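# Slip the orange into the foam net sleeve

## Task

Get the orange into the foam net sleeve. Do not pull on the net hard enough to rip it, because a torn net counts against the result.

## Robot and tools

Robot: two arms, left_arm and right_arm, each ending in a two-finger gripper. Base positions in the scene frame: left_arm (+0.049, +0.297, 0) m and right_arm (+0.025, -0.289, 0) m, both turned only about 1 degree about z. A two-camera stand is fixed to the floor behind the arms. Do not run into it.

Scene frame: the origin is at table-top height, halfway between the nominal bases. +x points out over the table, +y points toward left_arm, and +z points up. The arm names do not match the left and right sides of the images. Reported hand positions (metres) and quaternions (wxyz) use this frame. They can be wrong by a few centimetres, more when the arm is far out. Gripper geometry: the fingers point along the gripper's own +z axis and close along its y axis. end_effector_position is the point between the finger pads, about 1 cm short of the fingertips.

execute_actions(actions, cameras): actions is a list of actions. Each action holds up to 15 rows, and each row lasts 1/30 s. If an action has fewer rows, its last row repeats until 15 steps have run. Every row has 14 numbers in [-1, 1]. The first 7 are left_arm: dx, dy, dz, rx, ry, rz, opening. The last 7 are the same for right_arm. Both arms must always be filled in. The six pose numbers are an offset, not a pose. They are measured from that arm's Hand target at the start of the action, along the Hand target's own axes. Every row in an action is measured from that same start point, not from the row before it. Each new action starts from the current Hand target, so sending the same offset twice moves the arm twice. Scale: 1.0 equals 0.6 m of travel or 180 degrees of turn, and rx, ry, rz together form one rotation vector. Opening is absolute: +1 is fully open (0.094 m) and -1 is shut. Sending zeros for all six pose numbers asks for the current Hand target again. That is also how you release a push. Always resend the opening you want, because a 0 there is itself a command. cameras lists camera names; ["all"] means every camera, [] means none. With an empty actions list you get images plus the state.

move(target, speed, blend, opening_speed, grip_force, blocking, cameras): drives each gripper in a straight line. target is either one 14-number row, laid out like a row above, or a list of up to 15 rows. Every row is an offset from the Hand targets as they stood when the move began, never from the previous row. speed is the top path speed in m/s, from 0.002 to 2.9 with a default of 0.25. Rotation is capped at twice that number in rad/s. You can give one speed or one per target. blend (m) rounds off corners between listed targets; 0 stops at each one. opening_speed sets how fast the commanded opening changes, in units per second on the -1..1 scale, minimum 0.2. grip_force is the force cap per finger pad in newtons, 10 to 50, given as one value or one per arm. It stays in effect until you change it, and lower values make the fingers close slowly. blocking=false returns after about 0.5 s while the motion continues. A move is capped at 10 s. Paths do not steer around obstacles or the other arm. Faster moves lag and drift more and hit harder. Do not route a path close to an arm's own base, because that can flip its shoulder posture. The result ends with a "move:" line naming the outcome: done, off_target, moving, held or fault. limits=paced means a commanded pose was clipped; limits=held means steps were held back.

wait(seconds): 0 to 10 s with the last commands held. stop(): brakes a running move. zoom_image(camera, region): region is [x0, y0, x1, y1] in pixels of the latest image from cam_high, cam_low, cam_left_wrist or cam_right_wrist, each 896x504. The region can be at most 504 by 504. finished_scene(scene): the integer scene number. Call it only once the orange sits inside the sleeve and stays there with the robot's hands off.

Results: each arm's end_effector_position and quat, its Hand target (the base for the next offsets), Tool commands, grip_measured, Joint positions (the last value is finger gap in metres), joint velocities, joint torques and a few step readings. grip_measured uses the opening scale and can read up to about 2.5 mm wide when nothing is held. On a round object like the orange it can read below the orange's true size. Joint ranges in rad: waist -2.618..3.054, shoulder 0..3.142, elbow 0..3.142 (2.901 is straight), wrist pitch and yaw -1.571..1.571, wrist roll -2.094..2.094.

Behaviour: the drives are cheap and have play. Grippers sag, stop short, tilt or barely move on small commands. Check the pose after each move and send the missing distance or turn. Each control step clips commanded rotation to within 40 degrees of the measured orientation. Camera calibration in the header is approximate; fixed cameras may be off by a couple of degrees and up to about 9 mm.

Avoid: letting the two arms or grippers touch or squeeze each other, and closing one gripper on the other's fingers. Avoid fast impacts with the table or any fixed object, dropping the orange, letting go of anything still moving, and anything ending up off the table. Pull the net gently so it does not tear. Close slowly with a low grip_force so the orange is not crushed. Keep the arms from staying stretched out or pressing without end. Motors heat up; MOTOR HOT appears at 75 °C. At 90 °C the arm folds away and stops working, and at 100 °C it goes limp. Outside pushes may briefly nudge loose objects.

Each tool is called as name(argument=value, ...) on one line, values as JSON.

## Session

execute_actions(actions=[])

Scene clock: 0.00 s.
left_arm: end_effector_position=(+0.3271, +0.0129, +0.0821) grip_measured=-0.975 end_effector_quat_wxyz=(+0.277, +0.071, +0.764, -0.578) | right_arm: end_effector_position=(+0.3218, -0.0856, +0.0870) grip_measured=-0.962 end_effector_quat_wxyz=(-0.644, +0.698, -0.309, -0.049)
Joint positions: left_arm=[-0.494 1.852 0.388 1.233 0.688 -0.883 0.001] | right_arm=[0.192 1.777 0.367 1.082 -1.031 -1.362 0.002]
Joint velocities: within noise
Joint torques (N m): no reading
Heat: left arm: 31 °C; right arm: 30 °C.
Hand target: left_arm +0.3316, +0.0134, +0.0880; +0.287, +0.072, +0.760, -0.579 | right_arm +0.3258, -0.0866, +0.0945; -0.650, +0.695, -0.303, -0.041
Tool commands: left_gripper/opening=-1.0 right_gripper/opening=-1.0
camera_calibration:
cam_left_wrist: T_world_to_cam=[[-0.442495, -0.348307, 0.826366, 0.0819352], [-0.885114, 0.317728, -0.340033, 0.338918], [-0.144124, -0.881891, -0.448885, 0.224159], [0, 0, 0, 1]] pos_world=[0.368543, 0.118538, 0.148156]
cam_right_wrist: T_world_to_cam=[[0.507576, 0.0173159, 0.861433, -0.237496], [0.548353, -0.777671, -0.30747, -0.186319], [0.664587, 0.628433, -0.404222, 0.00493275], [0, 0, 0, 1]] pos_world=[0.219438, -0.143883, 0.149294]

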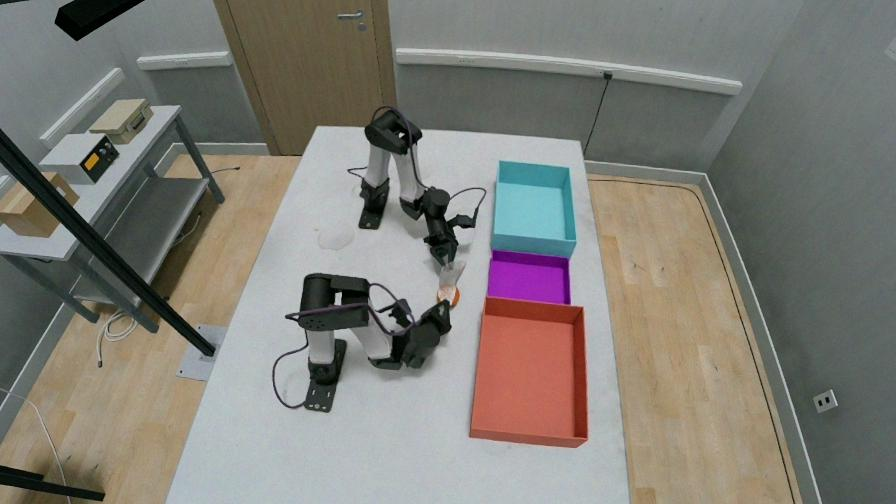

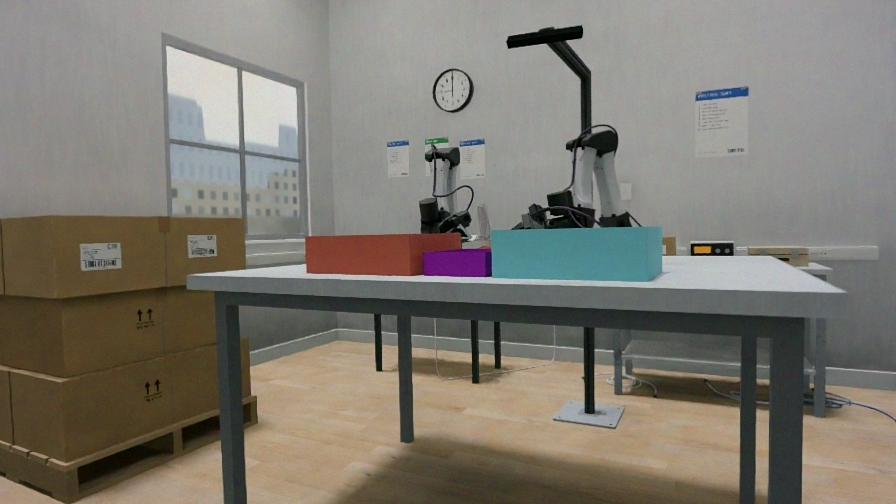

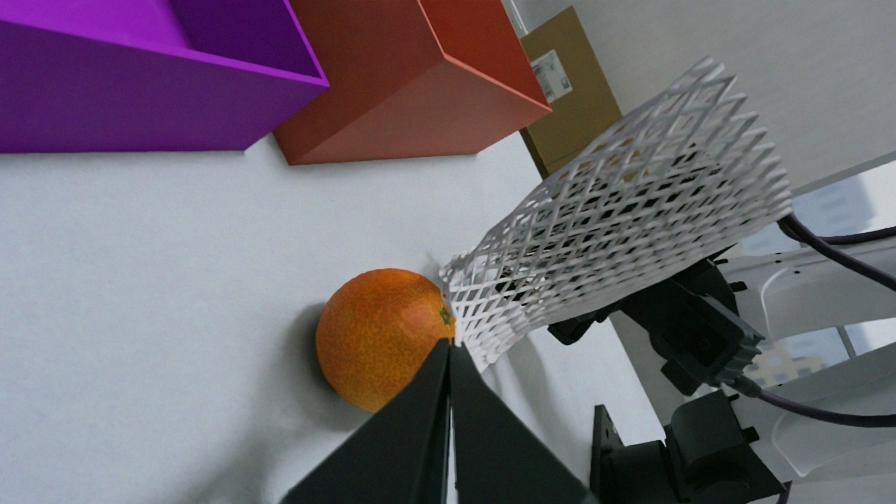

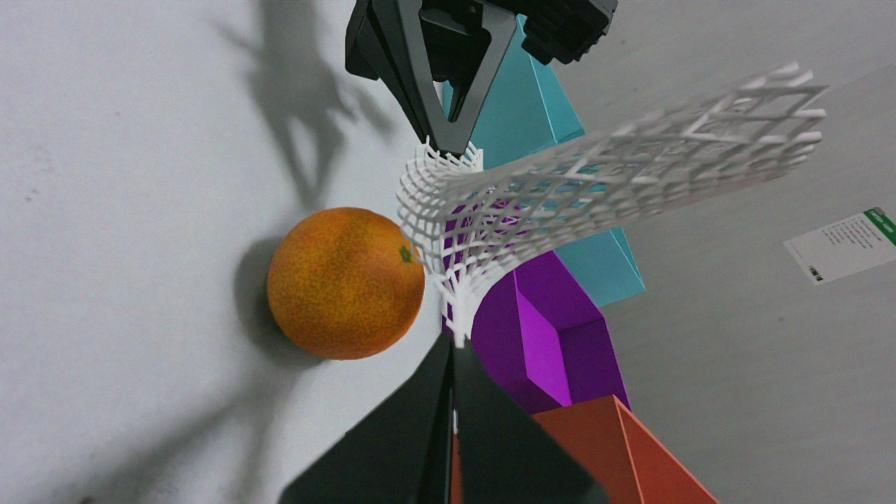

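move(target=[-0.0064,-0.0255,-0.0019,-0.142,0.088,0,-1,-0.0156,-0.02,0.0181,-0.148,0.076,0,-1], speed=0.15, cameras=["cam_left_wrist","cam_right_wrist"])

Scene clock: 23.47 s.
left_arm: end_effector_position=(+0.3229, +0.0114, +0.0884) grip_measured=-0.975 end_effector_quat_wxyz=(+0.174, +0.076, +0.903, -0.385) | right_arm: end_effector_position=(+0.3209, -0.0735, +0.0957) grip_measured=-0.962 end_effector_quat_wxyz=(-0.430, +0.825, -0.365, -0.042)
Joint positions: left_arm=[-0.589 1.527 0.774 -0.05 0.461 -0.63 0.001] | right_arm=[0.35 1.484 0.781 -0.222 -0.668 -1.744 0.002]
Joint torques (N m): left_arm=[-0.51 -8.46 8.77 1.19 -0.16 0.25] | right_arm=[0.06 -6.32 8.62 0.91 -0.03 -0.09]
Heat: left arm: 34 °C; right arm: 32 °C.
Hand target: left_arm +0.3276, +0.0104, +0.1031; +0.189, +0.085, +0.901, -0.382 | right_arm +0.3275, -0.0734, +0.1077; -0.433, +0.826, -0.360, -0.027
Off the commanded pose: left_arm 0.015 m, 2 deg | right_arm 0.014 m, 2 deg.
move: off_target (left_arm, right_arm)
camera_calibration:
cam_left_wrist: T_world_to_cam=[[-0.290624, -0.709174, 0.642348, 0.0456534], [-0.91763, 0.396777, 0.0228823, 0.31538], [-0.271096, -0.582787, -0.766072, 0.290626], [0, 0, 0, 1]] pos_world=[0.381458, 0.0766137, 0.186098]
cam_right_wrist: T_world_to_cam=[[0.648057, 0.393656, 0.651965, -0.242109], [0.528278, -0.848979, -0.0124987, -0.200731], [0.548584, 0.352519, -0.758146, 0.0522519], [0, 0, 0, 1]] pos_world=[0.234277, -0.0935286, 0.194952]
Images, in order (width x height): cam_left_wrist 896x504, cam_right_wrist 896x504.

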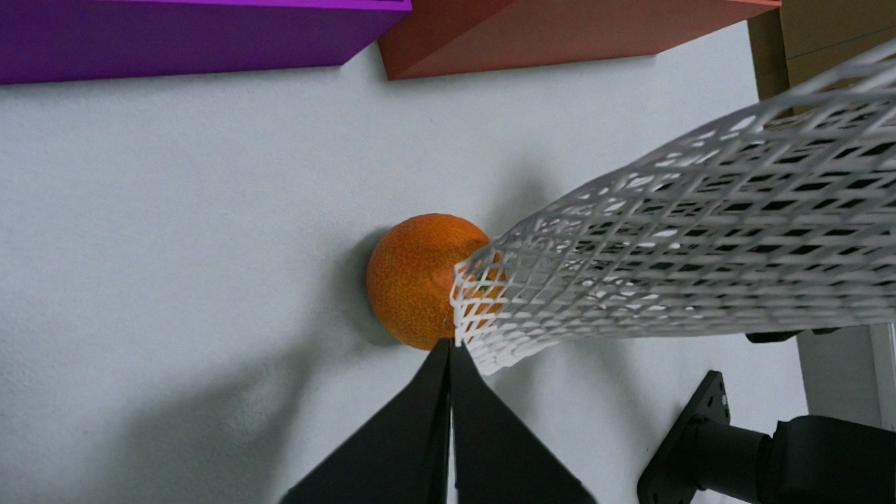

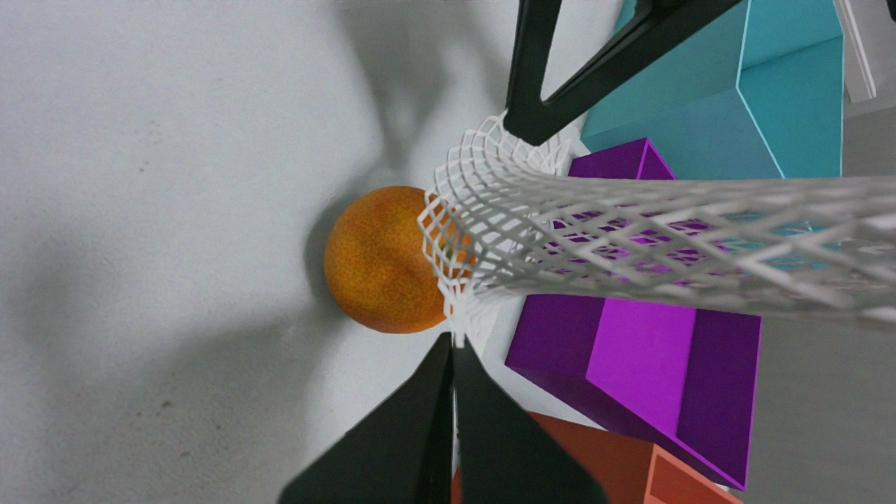

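move(target=[[0.0231,0.0418,0.0314,0,0,0,-1,0.024,0.042,0.0305,0,0,0,-1],[0.0541,0.1023,0.0693,0,0,0,-1,0.0633,0.1074,0.0733,0,0,0,-1]], speed=0.04, blend=0.01, cameras=["cam_left_wrist","cam_right_wrist"])

Scene clock: 37.27 s.
left_arm: end_effector_position=(+0.3259, +0.0138, +0.0360) grip_measured=-0.977 end_effector_quat_wxyz=(+0.192, +0.091, +0.893, -0.397) | right_arm: end_effector_position=(+0.3269, -0.0806, +0.0282) grip_measured=-0.963 end_effector_quat_wxyz=(-0.439, +0.825, -0.354, -0.031)
Joint positions: left_arm=[-0.569 1.68 0.631 0.285 0.487 -0.598 0.001] | right_arm=[0.316 1.68 0.632 0.129 -0.691 -1.792 0.002]
Joint torques (N m): left_arm=[1.25 -5.07 4.08 1.56 -0.09 0.23] | right_arm=[-0.88 -4.96 3.86 1.27 -0.12 -0.12]
Heat: left arm: 35 °C; right arm: 33 °C.
Hand target: left_arm +0.3277, +0.0233, +0.0232; +0.189, +0.085, +0.901, -0.382 | right_arm +0.3275, -0.0864, +0.0219; -0.433, +0.826, -0.360, -0.027
Off the commanded pose: left_arm 0.016 m, 2 deg | right_arm 0.009 m, 1 deg.
move: off_target (left_arm)
camera_calibration:
cam_left_wrist: T_world_to_cam=[[-0.332665, -0.685041, 0.648114, 0.0951109], [-0.909862, 0.413855, -0.029581, 0.317403], [-0.247961, -0.599535, -0.760968, 0.245152], [0, 0, 0, 1]] pos_world=[0.381221, 0.0807733, 0.134299]
cam_right_wrist: T_world_to_cam=[[0.620684, 0.394913, 0.677344, -0.190863], [0.536642, -0.84381, 0.000215113, -0.21351], [0.571635, 0.363358, -0.735666, -0.00697357], [0, 0, 0, 1]] pos_world=[0.237031, -0.102253, 0.124196]
Images, in order (width x height): cam_left_wrist 896x504, cam_right_wrist 896x504.

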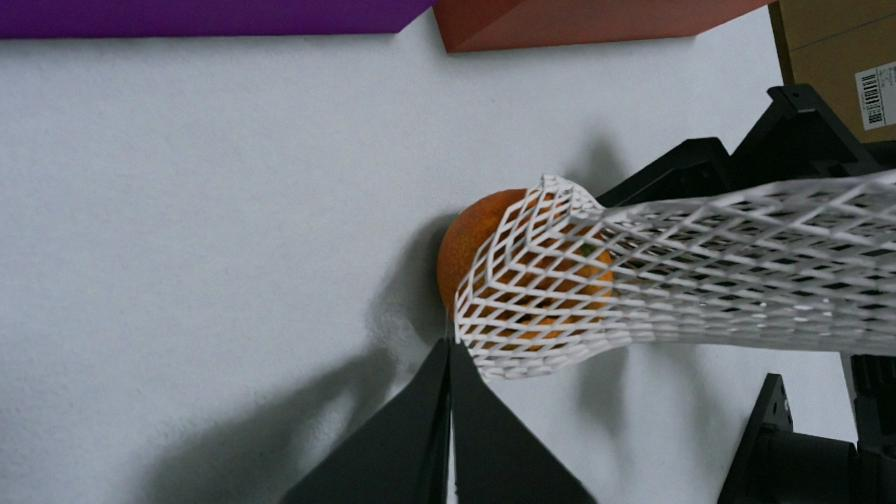

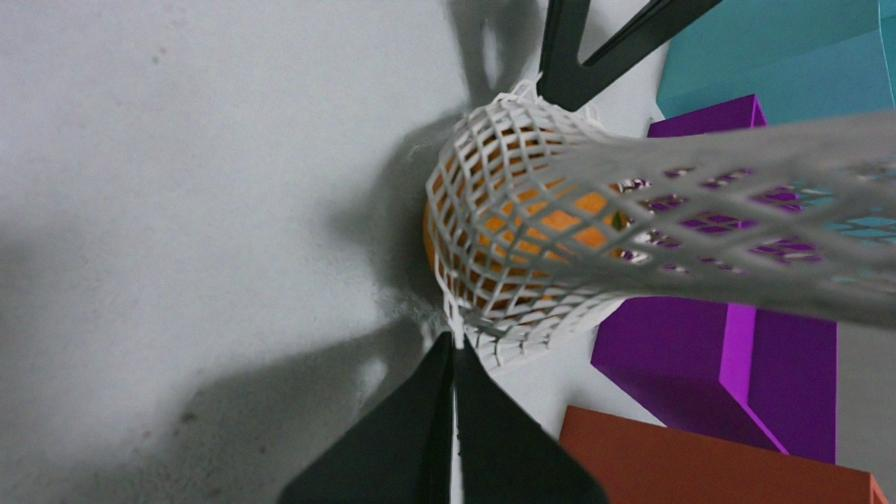

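move(target=[0.0096,0.0245,0.0237,0,0,0,-1,0.0119,0.0129,0.0157,0,0,0,-1], speed=0.04, cameras=["cam_left_wrist","cam_right_wrist"])

Scene clock: 42.30 s.
left_arm: end_effector_position=(+0.3302, +0.0151, +0.0135) grip_measured=-0.978 end_effector_quat_wxyz=(+0.193, +0.088, +0.895, -0.394) | right_arm: end_effector_position=(+0.3283, -0.0798, +0.0137) grip_measured=-0.963 end_effector_quat_wxyz=(-0.438, +0.826, -0.353, -0.034)
Joint positions: left_arm=[-0.562 1.771 0.615 0.386 0.484 -0.593 0.001] | right_arm=[0.316 1.742 0.624 0.191 -0.694 -1.795 0.002]
Joint torques (N m): left_arm=[1.14 -5.37 3.7 1.58 -0.09 0.23] | right_arm=[-1.44 -5.35 3.45 1.21 -0.08 -0.11]
Heat: left arm: 35 °C; right arm: 33 °C.
Hand target: left_arm +0.3307, +0.0233, +0.0021; +0.189, +0.085, +0.901, -0.382 | right_arm +0.3305, -0.0864, +0.0081; -0.433, +0.826, -0.360, -0.027
Off the commanded pose: left_arm 0.014 m, 2 deg | right_arm 0.009 m, 1 deg.
move: off_target (left_arm)
camera_calibration:
cam_left_wrist: T_world_to_cam=[[-0.327547, -0.691495, 0.643854, 0.110394], [-0.912752, 0.407653, -0.0265271, 0.321161], [-0.244126, -0.596368, -0.764688, 0.228663], [0, 0, 0, 1]] pos_world=[0.385122, 0.0817823, 0.112298]
cam_right_wrist: T_world_to_cam=[[0.623095, 0.397643, 0.673522, -0.182682], [0.539779, -0.841804, -0.00236945, -0.214346], [0.566031, 0.365029, -0.739163, -0.0168134], [0, 0, 0, 1]] pos_world=[0.239044, -0.101658, 0.110104]
Images, in order (width x height): cam_left_wrist 896x504, cam_right_wrist 896x504.

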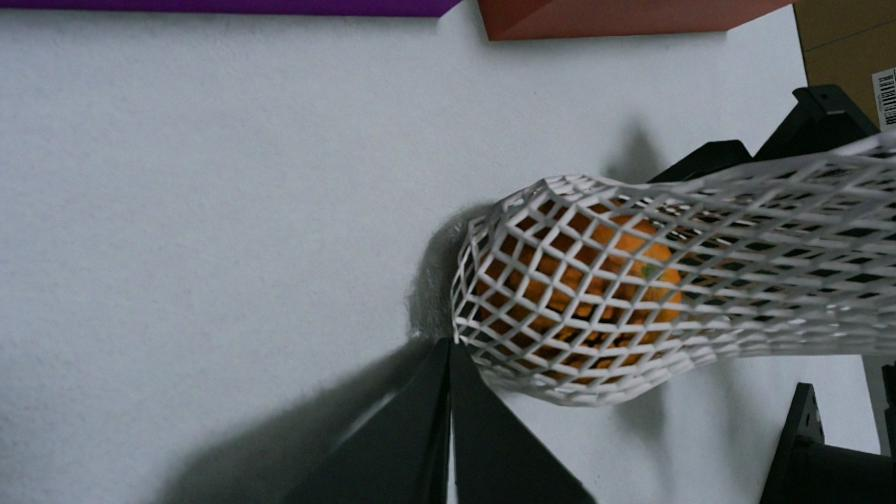

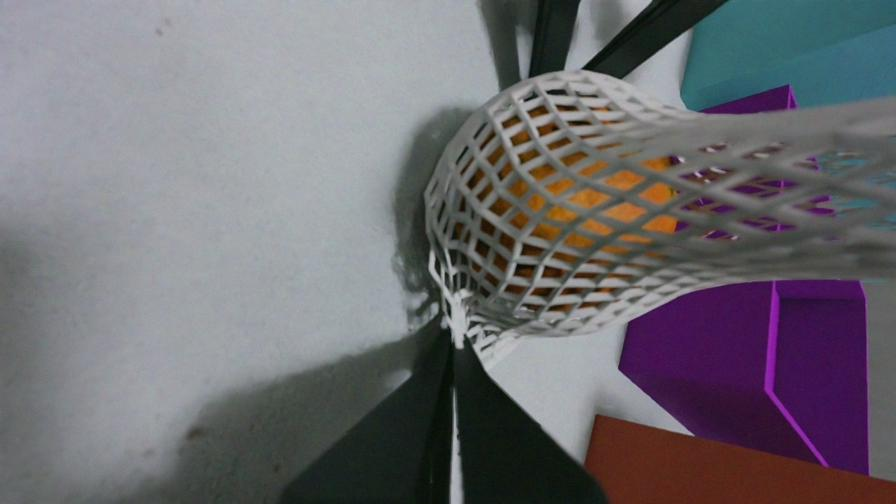

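move(target=[[-0.0069,-0.0179,-0.0034,0,0,0,-0.6,-0.0093,-0.0106,0.0011,0,0,0,-0.6],[-0.0069,-0.0179,-0.2034,0,0,0,-0.6,-0.0093,-0.0106,-0.199,0,0,0,-0.6]], speed=0.06, opening_speed=0.4, cameras=["cam_left_wrist","cam_right_wrist"])

Scene clock: 51.37 s.
left_arm: end_effector_position=(+0.2990, +0.1046, +0.0792) grip_measured=-0.602 end_effector_quat_wxyz=(+0.184, +0.074, +0.905, -0.377) | right_arm: end_effector_position=(+0.2933, -0.1696, +0.0738) grip_measured=-0.602 end_effector_quat_wxyz=(-0.420, +0.818, -0.391, -0.029)
Joint positions: left_arm=[-0.31 1.278 0.562 -0.205 0.619 -0.383 0.019] | right_arm=[0 1.37 0.644 -0.45 -0.797 -2.1 0.019]
Joint torques (N m): left_arm=[0.7 -5.98 7.24 1.08 0.21 0.24] | right_arm=[-0.69 -5.57 8.06 0.6 -0.43 -0.12]
Heat: left arm: 35 °C; right arm: 33 °C.
Hand target: left_arm +0.2976, +0.1037, +0.0885; +0.189, +0.085, +0.901, -0.382 | right_arm +0.2985, -0.1686, +0.0890; -0.433, +0.826, -0.360, -0.027
Off the commanded pose: left_arm 0.010 m, 2 deg | right_arm 0.016 m, 4 deg.
joint sent to its limit (right arm) — joint 6 (wrist roll), lower limit. The joint targets are off in position and orientation.
move: off_target (right_arm)
camera_calibration:
cam_left_wrist: T_world_to_cam=[[-0.290062, -0.721708, 0.628491, 0.113017], [-0.924174, 0.381787, 0.0118869, 0.261037], [-0.248529, -0.577388, -0.777726, 0.324956], [0, 0, 0, 1]] pos_world=[0.354786, 0.16953, 0.178594]
cam_right_wrist: T_world_to_cam=[[0.675211, 0.370268, 0.63796, -0.183101], [0.478778, -0.877931, 0.00281155, -0.259566], [0.561126, 0.303543, -0.770065, 0.0735606], [0, 0, 0, 1]] pos_world=[0.206629, -0.182414, 0.174187]
Images, in order (width x height): cam_left_wrist 896x504, cam_right_wrist 896x504.

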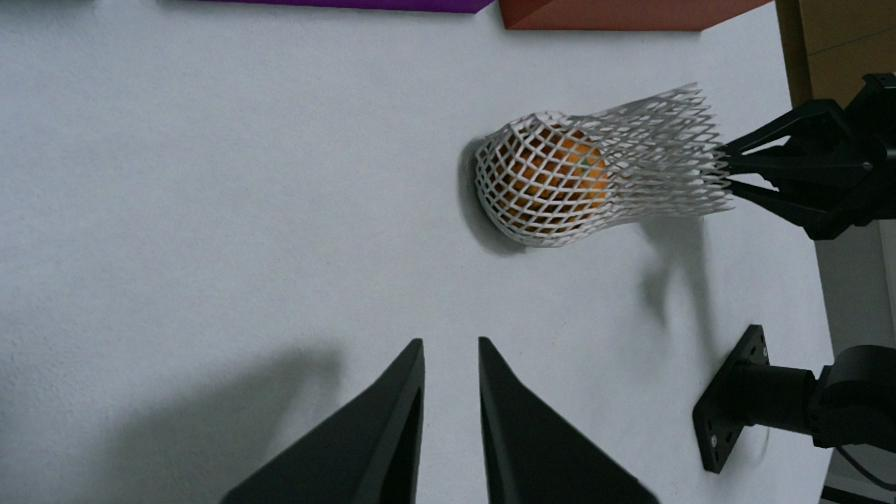

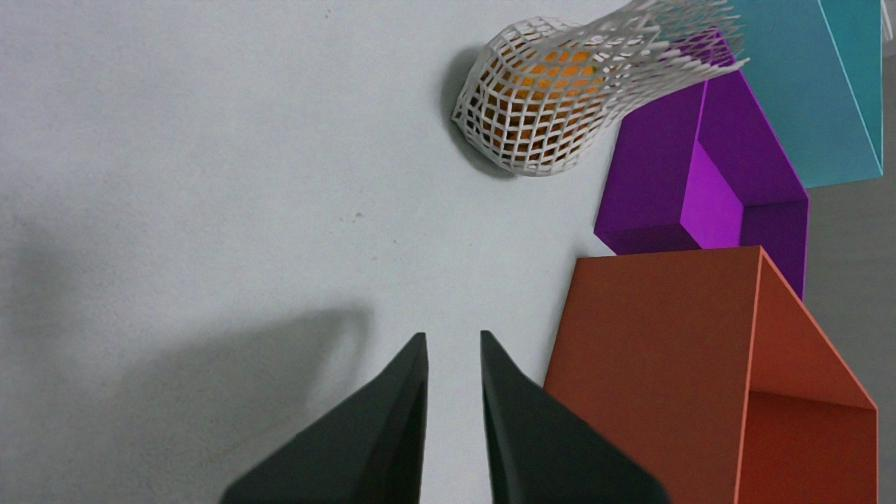

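finished_scene(scene=2)

The scene is finished: the task was done.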